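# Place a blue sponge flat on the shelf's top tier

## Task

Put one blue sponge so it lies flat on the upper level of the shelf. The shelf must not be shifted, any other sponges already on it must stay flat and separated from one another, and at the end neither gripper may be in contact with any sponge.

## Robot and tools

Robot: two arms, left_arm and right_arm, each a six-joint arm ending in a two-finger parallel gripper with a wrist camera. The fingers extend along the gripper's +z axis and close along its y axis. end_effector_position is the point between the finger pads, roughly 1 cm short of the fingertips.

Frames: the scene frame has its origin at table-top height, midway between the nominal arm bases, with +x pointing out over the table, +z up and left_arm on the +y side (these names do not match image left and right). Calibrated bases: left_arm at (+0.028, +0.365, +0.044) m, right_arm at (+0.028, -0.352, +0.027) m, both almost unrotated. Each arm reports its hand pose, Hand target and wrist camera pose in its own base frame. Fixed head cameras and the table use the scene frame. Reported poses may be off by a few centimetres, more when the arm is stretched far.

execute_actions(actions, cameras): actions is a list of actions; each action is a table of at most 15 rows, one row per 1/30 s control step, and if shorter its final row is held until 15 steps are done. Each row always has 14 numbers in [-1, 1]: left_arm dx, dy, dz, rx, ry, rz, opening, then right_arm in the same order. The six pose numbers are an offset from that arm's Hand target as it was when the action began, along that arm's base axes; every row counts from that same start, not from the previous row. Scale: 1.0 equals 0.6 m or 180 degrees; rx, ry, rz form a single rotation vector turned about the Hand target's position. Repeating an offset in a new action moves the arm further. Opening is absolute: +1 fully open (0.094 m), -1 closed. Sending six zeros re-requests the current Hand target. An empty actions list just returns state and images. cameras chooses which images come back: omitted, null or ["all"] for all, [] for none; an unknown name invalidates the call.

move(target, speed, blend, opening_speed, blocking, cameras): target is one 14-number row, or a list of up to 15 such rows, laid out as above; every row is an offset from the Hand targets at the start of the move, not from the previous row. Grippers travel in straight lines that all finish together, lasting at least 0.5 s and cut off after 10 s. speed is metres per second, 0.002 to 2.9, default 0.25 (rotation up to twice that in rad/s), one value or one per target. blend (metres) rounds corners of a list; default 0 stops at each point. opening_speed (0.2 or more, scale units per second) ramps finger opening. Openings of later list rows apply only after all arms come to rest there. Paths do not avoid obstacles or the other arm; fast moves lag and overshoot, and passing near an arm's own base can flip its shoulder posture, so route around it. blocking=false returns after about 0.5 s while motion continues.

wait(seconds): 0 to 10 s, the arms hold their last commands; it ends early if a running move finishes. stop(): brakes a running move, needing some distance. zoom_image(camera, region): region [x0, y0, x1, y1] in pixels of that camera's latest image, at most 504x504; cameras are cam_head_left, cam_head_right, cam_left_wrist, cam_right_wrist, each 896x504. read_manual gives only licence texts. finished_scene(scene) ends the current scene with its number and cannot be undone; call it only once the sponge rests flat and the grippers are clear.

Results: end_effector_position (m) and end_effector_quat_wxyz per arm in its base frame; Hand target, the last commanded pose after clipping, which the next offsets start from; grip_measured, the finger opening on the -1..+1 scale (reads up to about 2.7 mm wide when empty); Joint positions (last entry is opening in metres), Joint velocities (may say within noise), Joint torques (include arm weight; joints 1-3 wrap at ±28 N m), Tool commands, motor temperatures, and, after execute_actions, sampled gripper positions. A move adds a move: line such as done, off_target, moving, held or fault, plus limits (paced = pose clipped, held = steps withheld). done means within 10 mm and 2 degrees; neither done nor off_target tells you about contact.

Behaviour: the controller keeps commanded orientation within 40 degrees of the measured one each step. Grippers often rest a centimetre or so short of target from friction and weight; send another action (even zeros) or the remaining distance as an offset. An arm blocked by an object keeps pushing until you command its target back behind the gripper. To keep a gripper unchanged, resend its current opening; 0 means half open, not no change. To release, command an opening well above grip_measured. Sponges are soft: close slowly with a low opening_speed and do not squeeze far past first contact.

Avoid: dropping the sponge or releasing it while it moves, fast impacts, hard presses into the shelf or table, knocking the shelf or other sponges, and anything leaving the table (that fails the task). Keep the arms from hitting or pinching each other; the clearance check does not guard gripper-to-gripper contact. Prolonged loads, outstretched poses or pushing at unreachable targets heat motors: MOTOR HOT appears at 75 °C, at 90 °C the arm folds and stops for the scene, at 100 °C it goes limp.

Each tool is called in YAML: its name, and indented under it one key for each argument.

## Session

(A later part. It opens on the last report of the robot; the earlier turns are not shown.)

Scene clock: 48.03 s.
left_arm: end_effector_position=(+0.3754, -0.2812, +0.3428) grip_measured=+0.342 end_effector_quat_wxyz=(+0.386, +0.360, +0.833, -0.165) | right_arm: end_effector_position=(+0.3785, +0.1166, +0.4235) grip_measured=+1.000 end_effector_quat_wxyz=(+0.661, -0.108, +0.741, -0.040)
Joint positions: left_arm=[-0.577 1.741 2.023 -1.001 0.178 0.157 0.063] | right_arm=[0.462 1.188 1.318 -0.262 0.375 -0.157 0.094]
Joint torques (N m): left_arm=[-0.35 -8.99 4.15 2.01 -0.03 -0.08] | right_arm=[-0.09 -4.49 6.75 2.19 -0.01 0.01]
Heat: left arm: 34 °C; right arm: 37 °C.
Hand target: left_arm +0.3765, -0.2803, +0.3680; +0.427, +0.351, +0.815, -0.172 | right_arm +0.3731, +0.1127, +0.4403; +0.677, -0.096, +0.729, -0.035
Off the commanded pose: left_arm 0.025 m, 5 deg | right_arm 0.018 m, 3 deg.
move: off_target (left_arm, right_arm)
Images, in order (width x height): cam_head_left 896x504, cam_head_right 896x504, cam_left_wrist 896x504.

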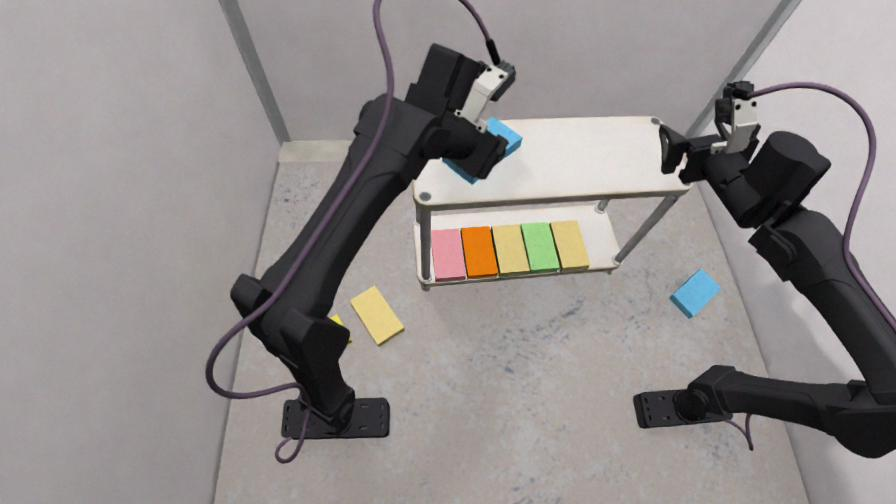

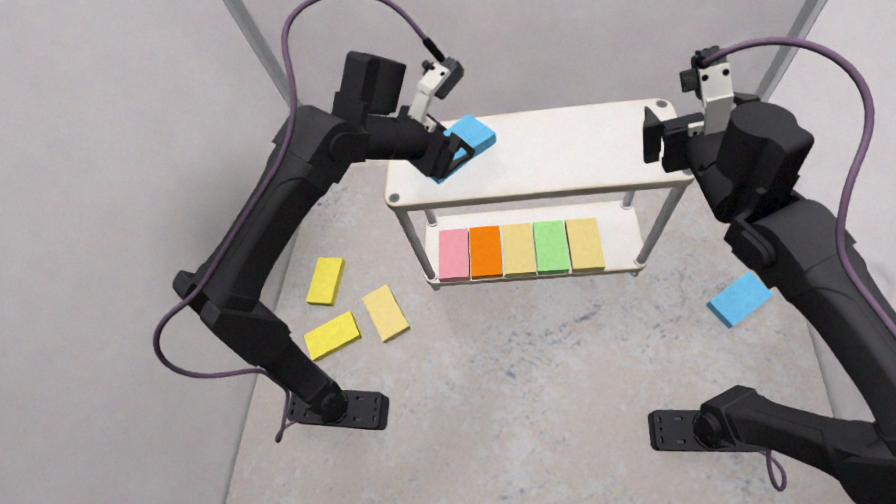

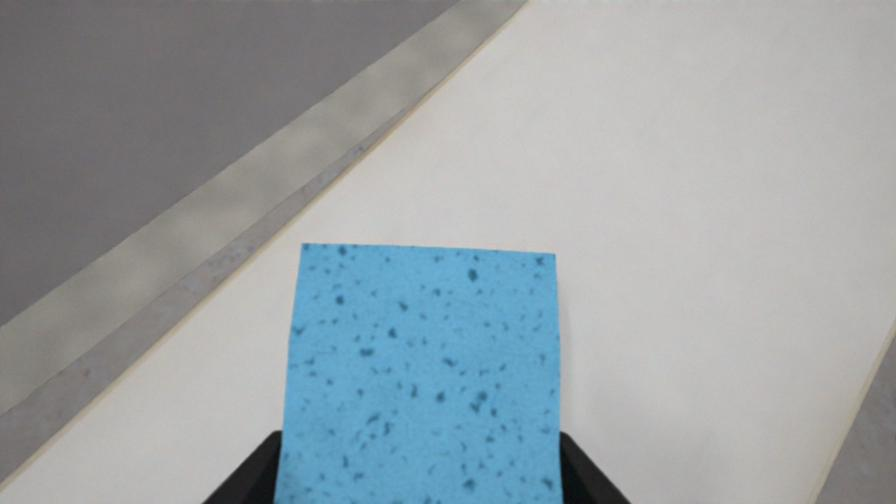

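move:
  target: [0, 0, -0.035, 0, 0, 0, 0.25, 0, 0, 0, 0, 0, 0, 1.0]
  speed: 0.05
  cameras: ["cam_left_wrist", "cam_head_right"]

Scene clock: 50.87 s.
left_arm: end_effector_position=(+0.3760, -0.2815, +0.3333) grip_measured=+0.342 end_effector_quat_wxyz=(+0.402, +0.358, +0.826, -0.169) | right_arm: end_effector_position=(+0.3785, +0.1166, +0.4235) grip_measured=+1.000 end_effector_quat_wxyz=(+0.661, -0.108, +0.741, -0.040)
Joint positions: left_arm=[-0.577 1.684 1.883 -0.881 0.178 0.154 0.063] | right_arm=[0.462 1.188 1.318 -0.262 0.375 -0.157 0.094]
Joint torques (N m): left_arm=[-0.34 -7.84 3.84 1.86 -0.01 -0.09] | right_arm=[-0.1 -4.51 6.74 2.2 -0.01 0.02]
Heat: left arm: 34 °C; right arm: 37 °C.
Hand target: left_arm +0.3765, -0.2803, +0.3470; +0.427, +0.351, +0.815, -0.172 | right_arm +0.3731, +0.1127, +0.4403; +0.677, -0.096, +0.729, -0.035
Off the commanded pose: left_arm 0.014 m, 3 deg | right_arm 0.018 m, 3 deg.
move: off_target (left_arm, right_arm)
Images, in order (width x height): cam_head_right 896x504, cam_left_wrist 896x504.

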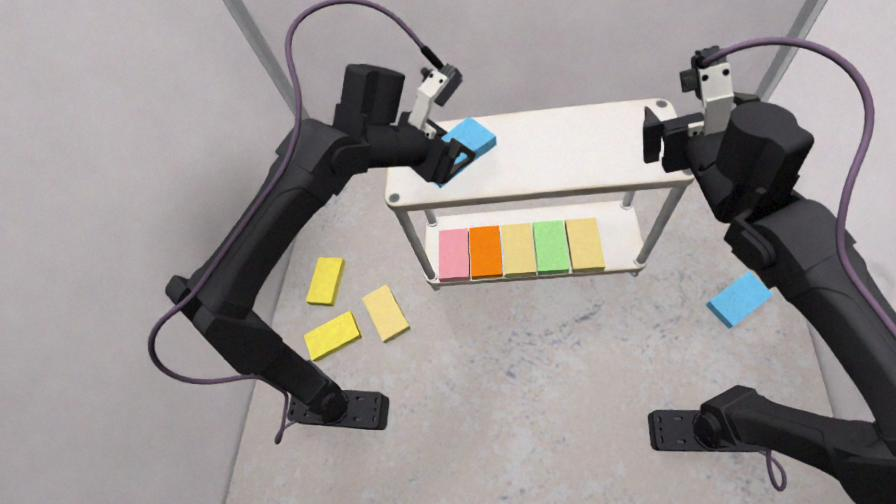

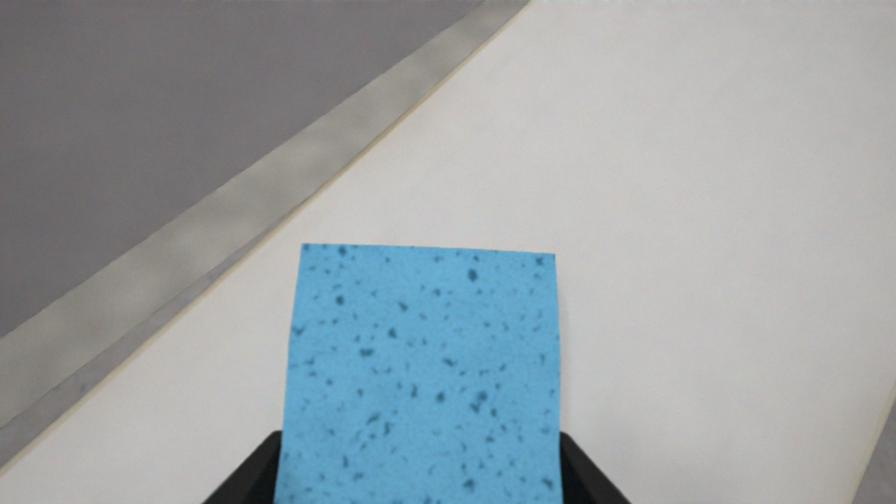

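move:
  target: [0, 0, -0.025, 0.0037, 0.0066, 0, 0.25, 0, 0, 0, 0, 0, 0, 1.0]
  speed: 0.04
  cameras: ["cam_left_wrist", "cam_head_right"]

Scene clock: 52.30 s.
left_arm: end_effector_position=(+0.3760, -0.2815, +0.3343) grip_measured=+0.342 end_effector_quat_wxyz=(+0.413, +0.356, +0.821, -0.171) | right_arm: end_effector_position=(+0.3785, +0.1166, +0.4235) grip_measured=+1.000 end_effector_quat_wxyz=(+0.661, -0.108, +0.741, -0.040)
Joint positions: left_arm=[-0.577 1.661 1.84 -0.835 0.178 0.153 0.063] | right_arm=[0.462 1.188 1.318 -0.262 0.375 -0.157 0.094]
Joint torques (N m): left_arm=[-0.31 -6.56 3.32 1.71 -0.01 -0.07] | right_arm=[-0.09 -4.51 6.74 2.2 -0.01 0.02]
Heat: left arm: 34 °C; right arm: 37 °C.
Hand target: left_arm +0.3765, -0.2803, +0.3320; +0.417, +0.351, +0.821, -0.171 | right_arm +0.3731, +0.1127, +0.4403; +0.677, -0.096, +0.729, -0.035
Off the commanded pose: left_arm 0.003 m, 1 deg | right_arm 0.018 m, 3 deg.
move: off_target (right_arm)
Images, in order (width x height): cam_head_right 896x504, cam_left_wrist 896x504.

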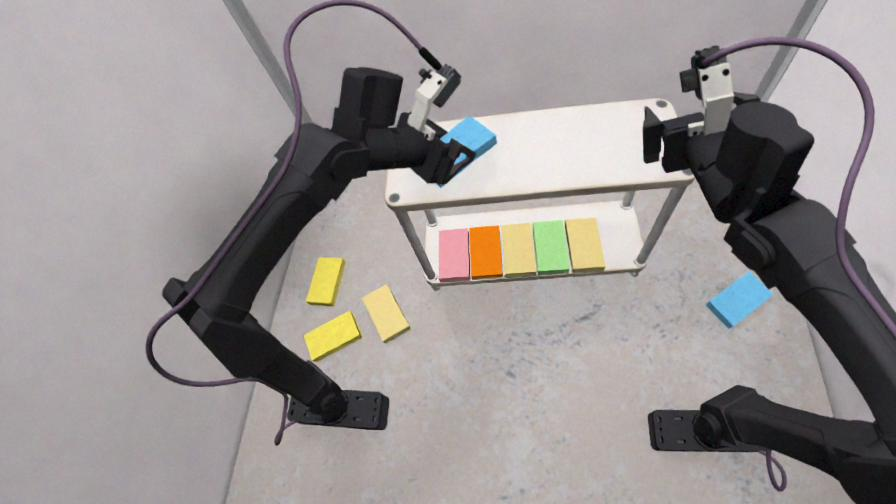

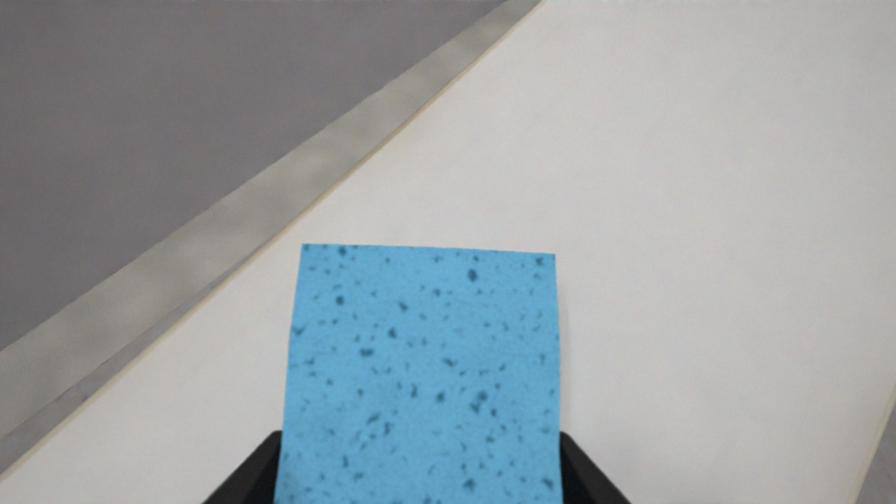

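zoom_image:
  camera: "cam_head_right"
  region: [380, 90, 520, 220]

zoom_image:
  camera: "cam_left_wrist"
  region: [260, 200, 640, 504]

Scaled by 3.600 from the camera's 896x504 image, which has a finer 1280x720 frame.

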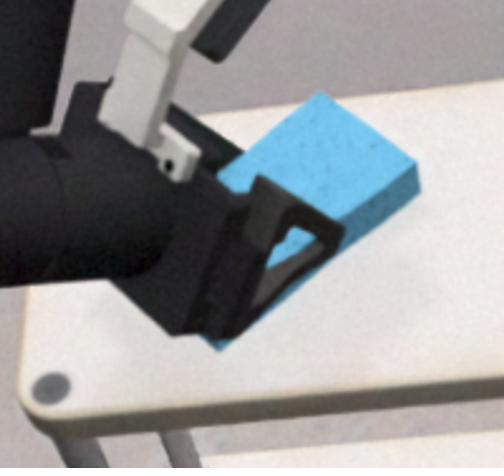

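Scaled by 1.326 from the camera's 896x504 image, which has a finer 1280x720 frame.

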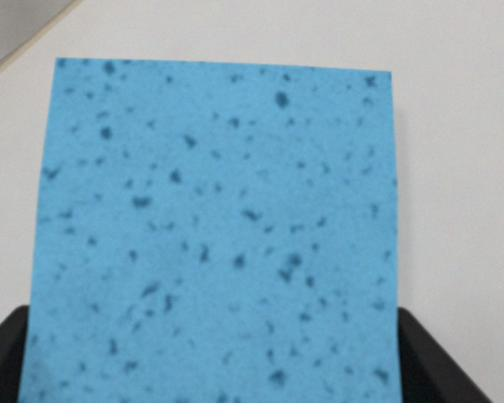

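move:
  target: [0, 0, -0.004, 0.0105, 0.0147, 0, 0.25, 0, 0, 0, 0, 0, 0, 1.0]
  speed: 0.04
  cameras: ["cam_left_wrist", "cam_head_right"]

Scene clock: 55.10 s.
left_arm: end_effector_position=(+0.3780, -0.2828, +0.3345) grip_measured=+0.342 end_effector_quat_wxyz=(+0.411, +0.355, +0.822, -0.171) | right_arm: end_effector_position=(+0.3785, +0.1166, +0.4235) grip_measured=+1.000 end_effector_quat_wxyz=(+0.661, -0.108, +0.741, -0.040)
Joint positions: left_arm=[-0.577 1.675 1.86 -0.846 0.178 0.15 0.063] | right_arm=[0.462 1.188 1.318 -0.262 0.375 -0.157 0.094]
Joint torques (N m): left_arm=[-0.32 -4.41 8.17 0.98 -0.04 -0.06] | right_arm=[-0.09 -4.51 6.74 2.2 -0.01 0.01]
Heat: left arm: 34 °C; right arm: 38 °C.
Hand target: left_arm +0.3765, -0.2803, +0.3296; +0.392, +0.354, +0.833, -0.166 | right_arm +0.3731, +0.1127, +0.4403; +0.677, -0.096, +0.729, -0.035
Off the commanded pose: left_arm 0.006 m, 3 deg | right_arm 0.018 m, 3 deg.
move: off_target (left_arm, right_arm)
Images, in order (width x height): cam_head_right 896x504, cam_left_wrist 896x504.

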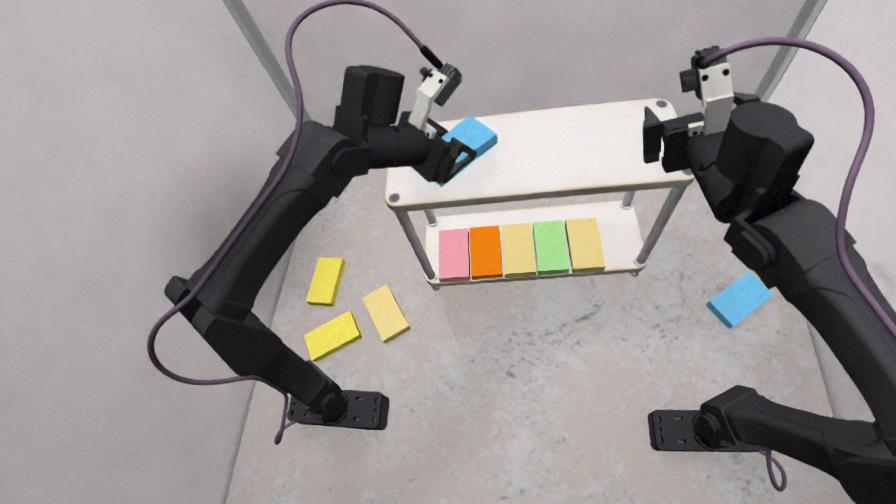

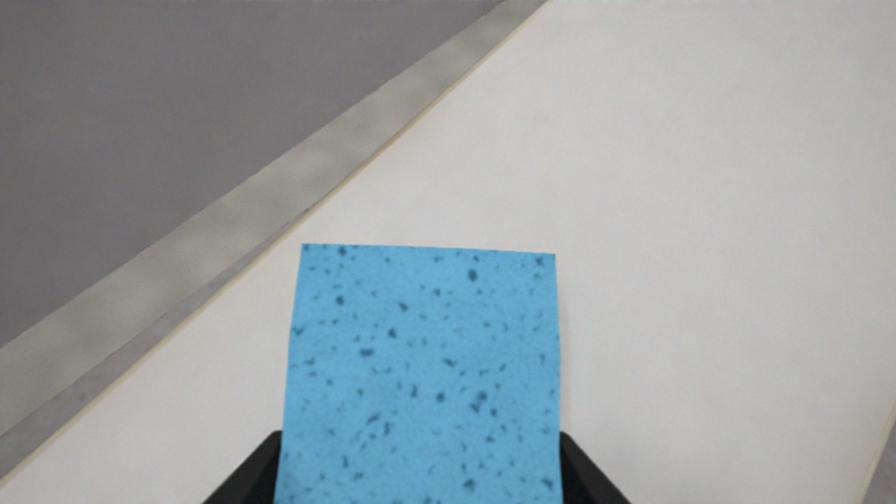

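move:
  target: [0, 0, 0, 0.012, 0.0115, 0, 0.25, 0, 0, 0, 0, 0, 0, 1.0]
  speed: 0.04
  cameras: ["cam_left_wrist"]

Scene clock: 57.40 s.
left_arm: end_effector_position=(+0.3807, -0.2833, +0.3322) grip_measured=+0.342 end_effector_quat_wxyz=(+0.388, +0.356, +0.834, -0.164) | right_arm: end_effector_position=(+0.3785, +0.1166, +0.4235) grip_measured=+1.000 end_effector_quat_wxyz=(+0.661, -0.108, +0.741, -0.040)
Joint positions: left_arm=[-0.577 1.734 1.964 -0.944 0.172 0.151 0.063] | right_arm=[0.462 1.188 1.318 -0.262 0.375 -0.157 0.094]
Joint torques (N m): left_arm=[-0.35 -4.98 8.32 0.86 -0.09 0.01] | right_arm=[-0.1 -4.49 6.74 2.2 -0.01 0.01]
Heat: left arm: 34 °C; right arm: 38 °C.
Hand target: left_arm +0.3765, -0.2803, +0.3296; +0.370, +0.359, +0.843, -0.156 | right_arm +0.3731, +0.1127, +0.4403; +0.677, -0.096, +0.729, -0.035
Off the commanded pose: left_arm 0.006 m, 2 deg | right_arm 0.018 m, 3 deg.
move: off_target (right_arm)
Images, in order (width x height): cam_left_wrist 896x504.

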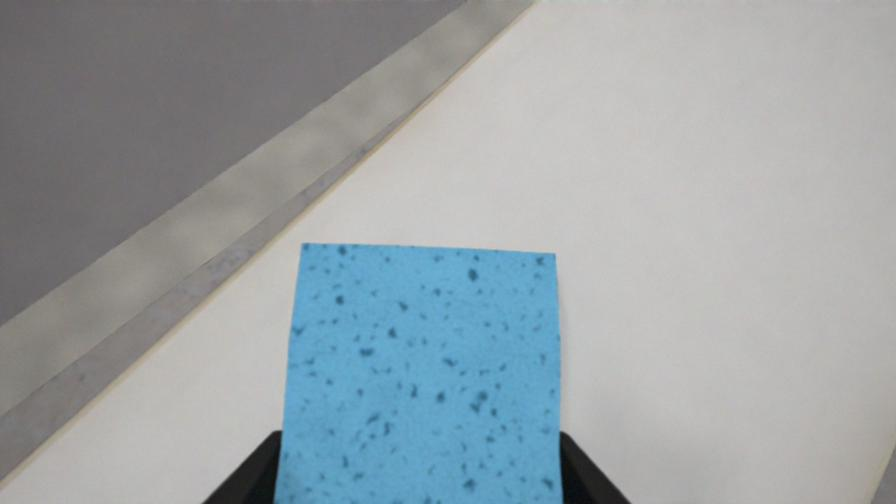

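move:
  target: [0, 0, -0.006, 0, 0, 0, 0.25, 0, 0, 0, 0, 0, 0, 1.0]
  speed: 0.04
  cameras: ["cam_left_wrist"]

Scene clock: 58.63 s.
left_arm: end_effector_position=(+0.3803, -0.2839, +0.3322) grip_measured=+0.342 end_effector_quat_wxyz=(+0.388, +0.357, +0.834, -0.164) | right_arm: end_effector_position=(+0.3785, +0.1166, +0.4235) grip_measured=+1.000 end_effector_quat_wxyz=(+0.661, -0.108, +0.741, -0.040)
Joint positions: left_arm=[-0.579 1.734 1.964 -0.944 0.172 0.151 0.063] | right_arm=[0.462 1.188 1.318 -0.262 0.375 -0.157 0.094]
Joint torques (N m): left_arm=[-0.35 -5.33 6.64 0.98 -0.09 -0.01] | right_arm=[-0.1 -4.49 6.75 2.2 -0.01 0.01]
Heat: left arm: 34 °C; right arm: 38 °C.
Hand target: left_arm +0.3765, -0.2803, +0.3260; +0.370, +0.359, +0.843, -0.156 | right_arm +0.3731, +0.1127, +0.4403; +0.677, -0.096, +0.729, -0.035
Off the commanded pose: left_arm 0.008 m, 2 deg | right_arm 0.018 m, 3 deg.
move: off_target (right_arm)
Images, in order (width x height): cam_left_wrist 896x504.

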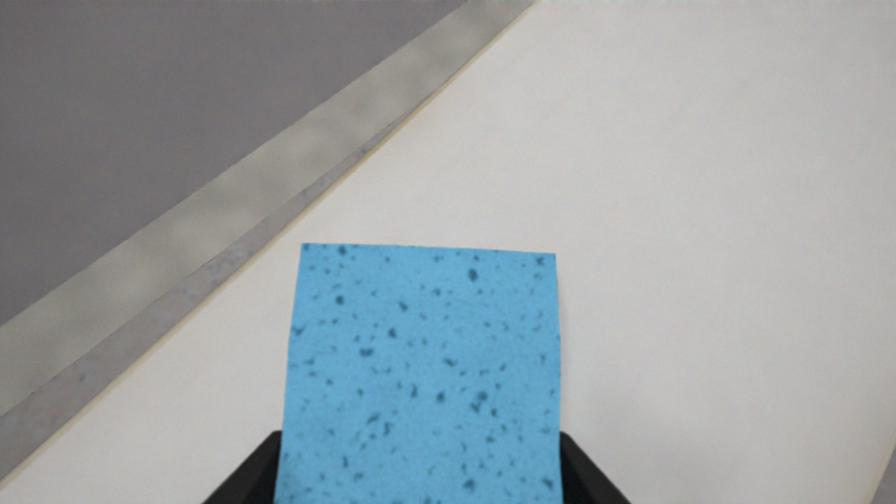

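execute_actions:
  actions: []

Scene clock: 60.50 s.
left_arm: end_effector_position=(+0.3803, -0.2839, +0.3322) grip_measured=+0.342 end_effector_quat_wxyz=(+0.388, +0.357, +0.834, -0.164) | right_arm: end_effector_position=(+0.3785, +0.1166, +0.4235) grip_measured=+1.000 end_effector_quat_wxyz=(+0.661, -0.108, +0.741, -0.040)
Joint positions: left_arm=[-0.579 1.734 1.964 -0.944 0.172 0.151 0.063] | right_arm=[0.462 1.188 1.318 -0.262 0.375 -0.157 0.094]
Joint velocities: within noise
Joint torques (N m): left_arm=[-0.31 -5.33 6.63 0.98 -0.09 0.02] | right_arm=[-0.09 -4.51 6.74 2.2 -0.01 0.01]
Motor temperatures (°C): left_arm=[26 31 34 29 24 27 29] | right_arm=[28 33 29 38 27 28 28]
Heat: left arm: 34 °C; right arm: 38 °C.
Hand target: left_arm +0.3765, -0.2803, +0.3260; +0.370, +0.359, +0.843, -0.156 | right_arm +0.3731, +0.1127, +0.4403; +0.677, -0.096, +0.729, -0.035
Tool commands: left_gripper/opening=+0.25 right_gripper/opening=+1.0
Off the commanded pose: left_arm 0.008 m, 2 deg | right_arm 0.018 m, 3 deg.

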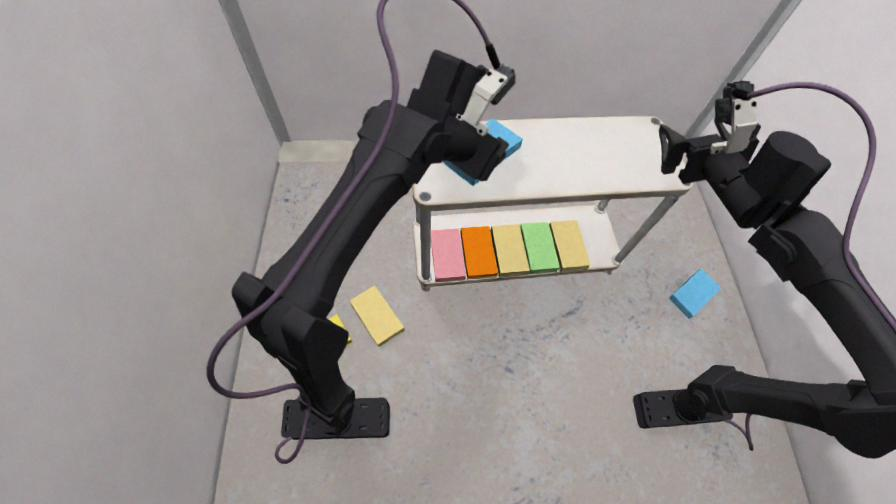

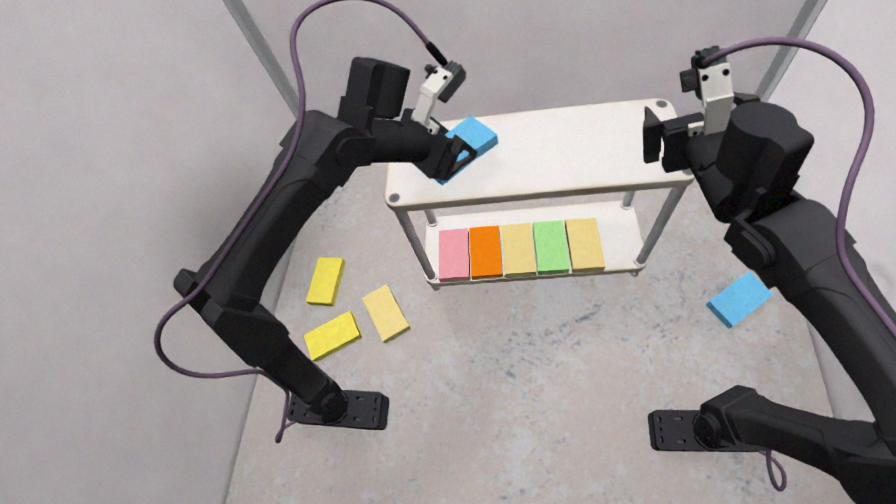

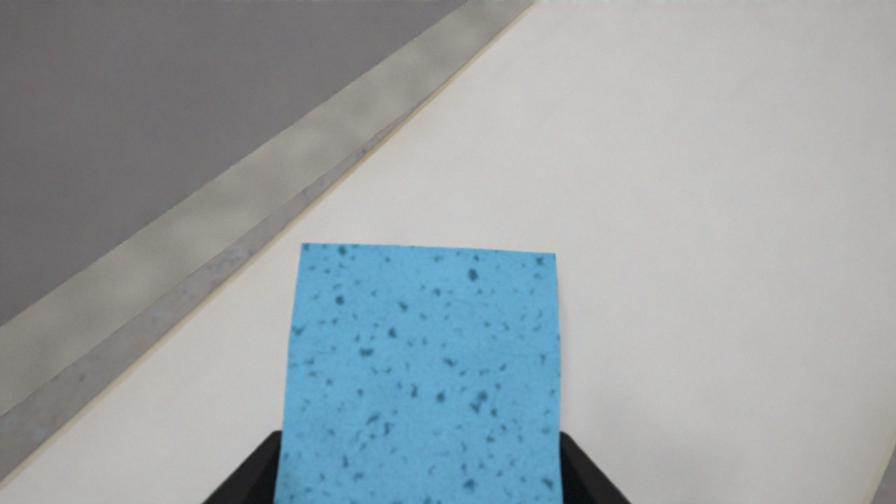

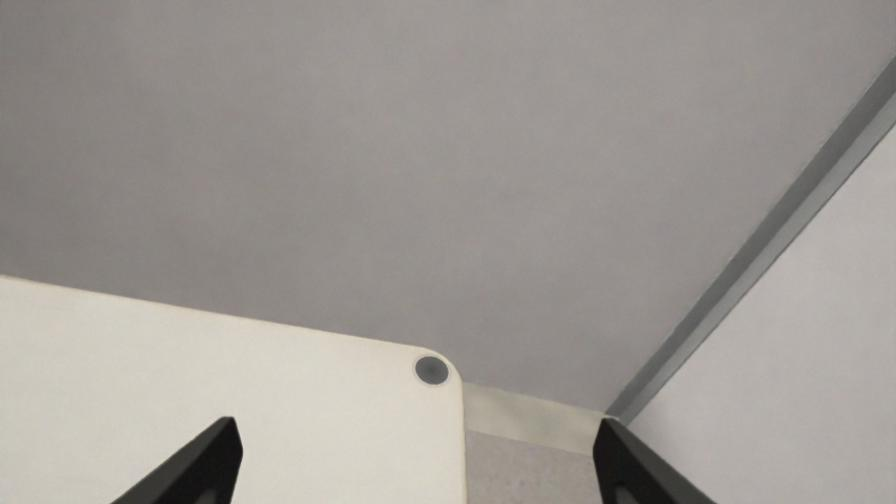

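move:
  target: [0, 0, 0.0117, 0, 0, 0, 0.25, 0, 0, 0, 0, 0, 0, 1.0]
  speed: 0.04
  cameras: ["cam_left_wrist"]

move:
  target: [0, 0, 0, 0, 0, 0, 0.8, 0, 0, 0, 0, 0, 0, 1.0]
  opening_speed: 0.35
  speed: 0.04
  cameras: ["cam_left_wrist", "cam_head_left"]

Scene clock: 62.07 s.
left_arm: end_effector_position=(+0.3803, -0.2839, +0.3324) grip_measured=+0.342 end_effector_quat_wxyz=(+0.384, +0.359, +0.835, -0.163) | right_arm: end_effector_position=(+0.3785, +0.1166, +0.4235) grip_measured=+1.000 end_effector_quat_wxyz=(+0.661, -0.108, +0.741, -0.040)
Joint positions: left_arm=[-0.579 1.745 1.986 -0.964 0.172 0.156 0.063] | right_arm=[0.462 1.188 1.318 -0.262 0.375 -0.157 0.094]
Joint torques (N m): left_arm=[-0.36 -5.2 8.5 0.86 -0.1 0.01] | right_arm=[-0.1 -4.49 6.75 2.2 -0.01 0.01]
Heat: left arm: 34 °C; right arm: 38 °C.
Hand target: left_arm +0.3765, -0.2803, +0.3330; +0.370, +0.359, +0.843, -0.156 | right_arm +0.3731, +0.1127, +0.4403; +0.677, -0.096, +0.729, -0.035
Off the commanded pose: left_arm 0.005 m, 2 deg | right_arm 0.018 m, 3 deg.
move: off_target (right_arm)
Images, in order (width x height): cam_left_wrist 896x504.

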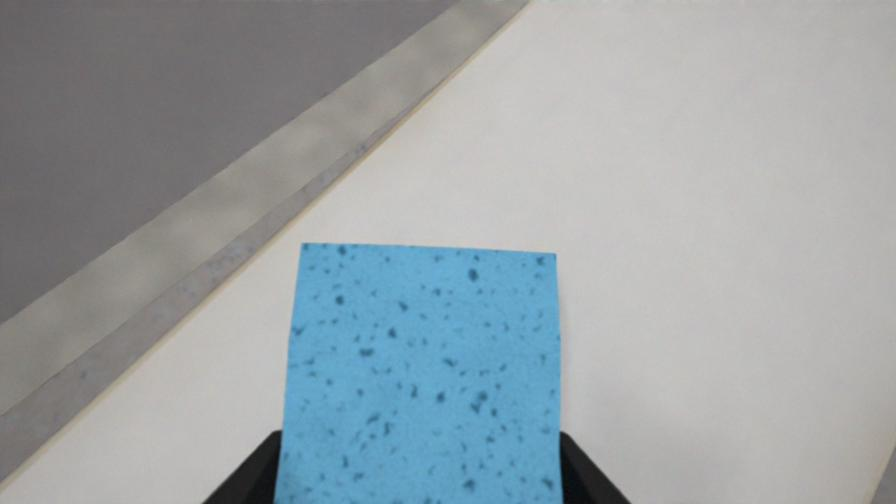

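Scene clock: 64.17 s.
left_arm: end_effector_position=(+0.3798, -0.2826, +0.3267) grip_measured=+0.798 end_effector_quat_wxyz=(+0.375, +0.360, +0.840, -0.159) | right_arm: end_effector_position=(+0.3785, +0.1166, +0.4235) grip_measured=+1.000 end_effector_quat_wxyz=(+0.661, -0.108, +0.741, -0.040)
Joint positions: left_arm=[-0.579 1.751 1.986 -0.979 0.168 0.157 0.084] | right_arm=[0.462 1.188 1.318 -0.262 0.375 -0.157 0.094]
Joint torques (N m): left_arm=[-0.38 -5.74 8.59 0.98 -0.04 -0.01] | right_arm=[-0.09 -4.51 6.75 2.2 -0.01 0.01]
Heat: left arm: 34 °C; right arm: 38 °C.
Hand target: left_arm +0.3765, -0.2803, +0.3330; +0.370, +0.359, +0.843, -0.156 | right_arm +0.3731, +0.1127, +0.4403; +0.677, -0.096, +0.729, -0.035
Off the commanded pose: left_arm 0.007 m, 1 deg | right_arm 0.018 m, 3 deg.
move: off_target (right_arm)
Images, in order (width x height): cam_head_left 896x504, cam_left_wrist 896x504.

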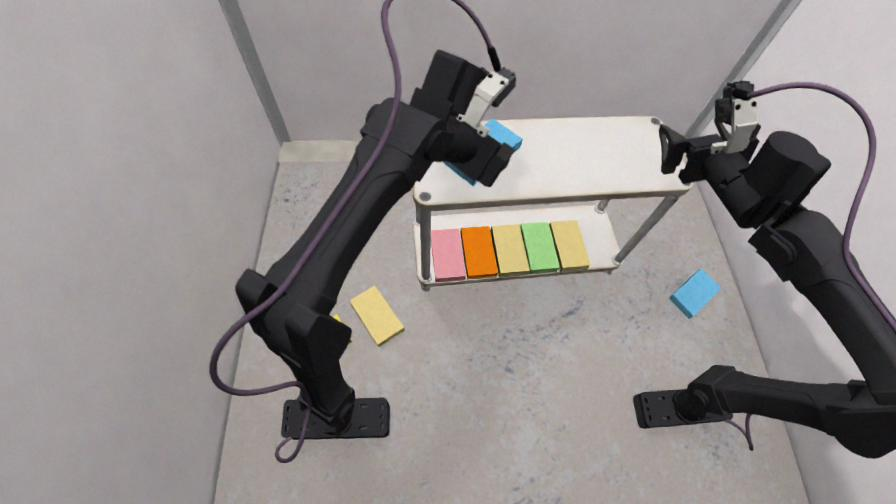

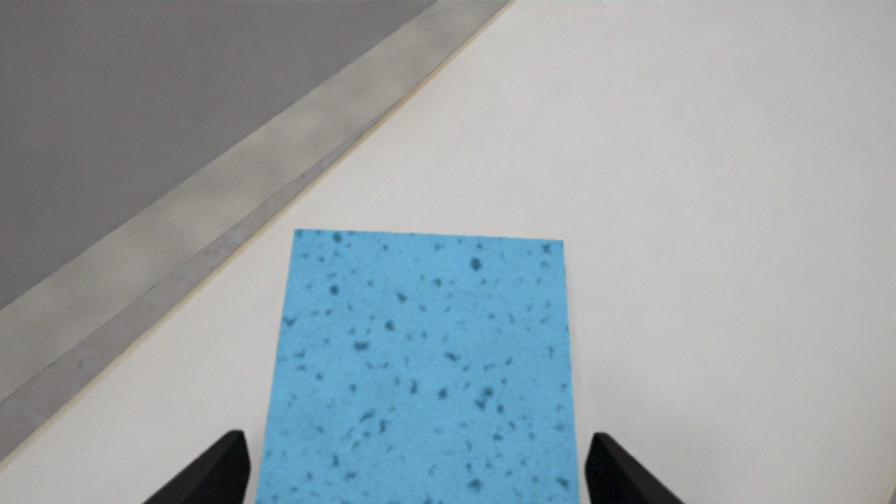

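move:
  target: [0, 0, 0.15, 0, 0, 0, 1.0, 0, 0, 0, 0, 0, 0, 1.0]
  opening_speed: 0.6
  speed: 0.06
  cameras: ["cam_left_wrist", "cam_head_left"]

Scene clock: 66.53 s.
left_arm: end_effector_position=(+0.3831, -0.2844, +0.4141) grip_measured=+0.998 end_effector_quat_wxyz=(+0.415, +0.351, +0.822, -0.167) | right_arm: end_effector_position=(+0.3785, +0.1166, +0.4235) grip_measured=+1.000 end_effector_quat_wxyz=(+0.661, -0.108, +0.741, -0.040)
Joint positions: left_arm=[-0.579 2.064 2.826 -1.415 0.166 0.147 0.094] | right_arm=[0.462 1.188 1.318 -0.262 0.375 -0.157 0.094]
Joint torques (N m): left_arm=[-0.32 -6.98 6.63 1.2 -0.02 -0.07] | right_arm=[-0.09 -4.51 6.75 2.2 -0.01 0.01]
Heat: left arm: 34 °C; right arm: 38 °C.
Hand target: left_arm +0.3765, -0.2803, +0.4230; +0.370, +0.359, +0.843, -0.156 | right_arm +0.3731, +0.1127, +0.4403; +0.677, -0.096, +0.729, -0.035
Off the commanded pose: left_arm 0.012 m, 6 deg | right_arm 0.018 m, 3 deg.
elbow stopped short (left arm): the move would have taken joint 3 (elbow) straighter than the controller allows.
move: off_target (left_arm, right_arm)
Images, in order (width x height): cam_head_left 896x504, cam_left_wrist 896x504.

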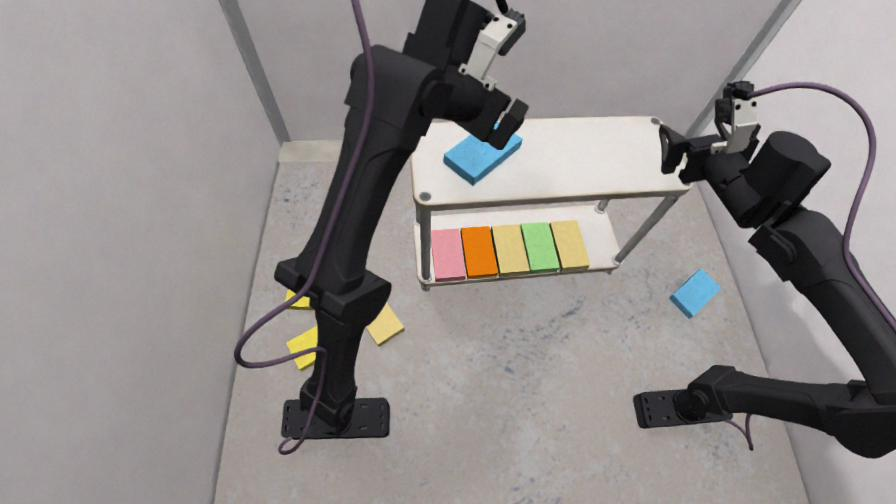

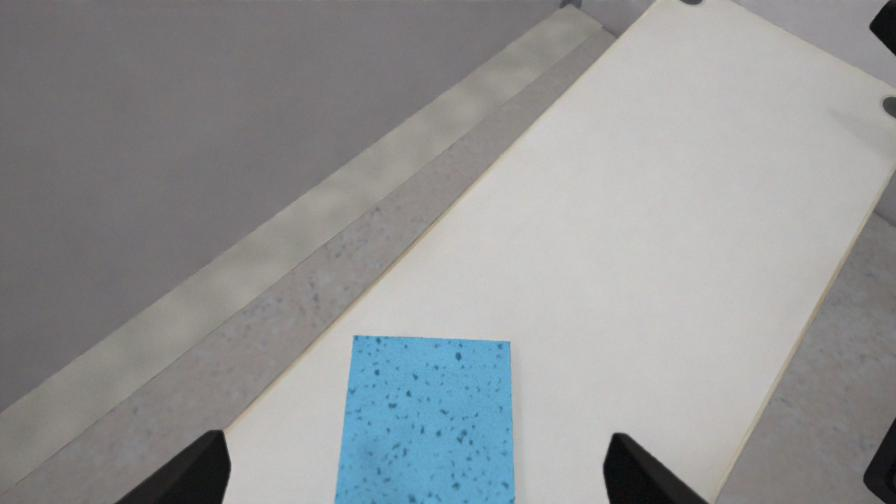

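zoom_image:
  camera: "cam_head_left"
  region: [390, 90, 710, 300]

Scaled by 1.575 from the camera's 896x504 image, which has a finer 1280x720 frame.

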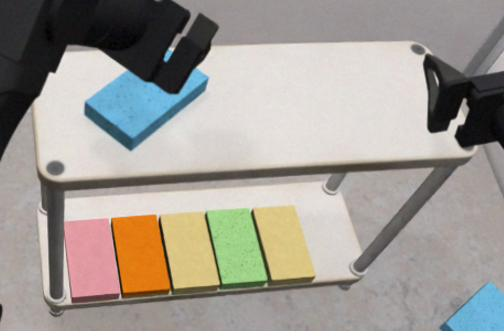

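finished_scene:
  scene: 1

The scene is finished: the task was done.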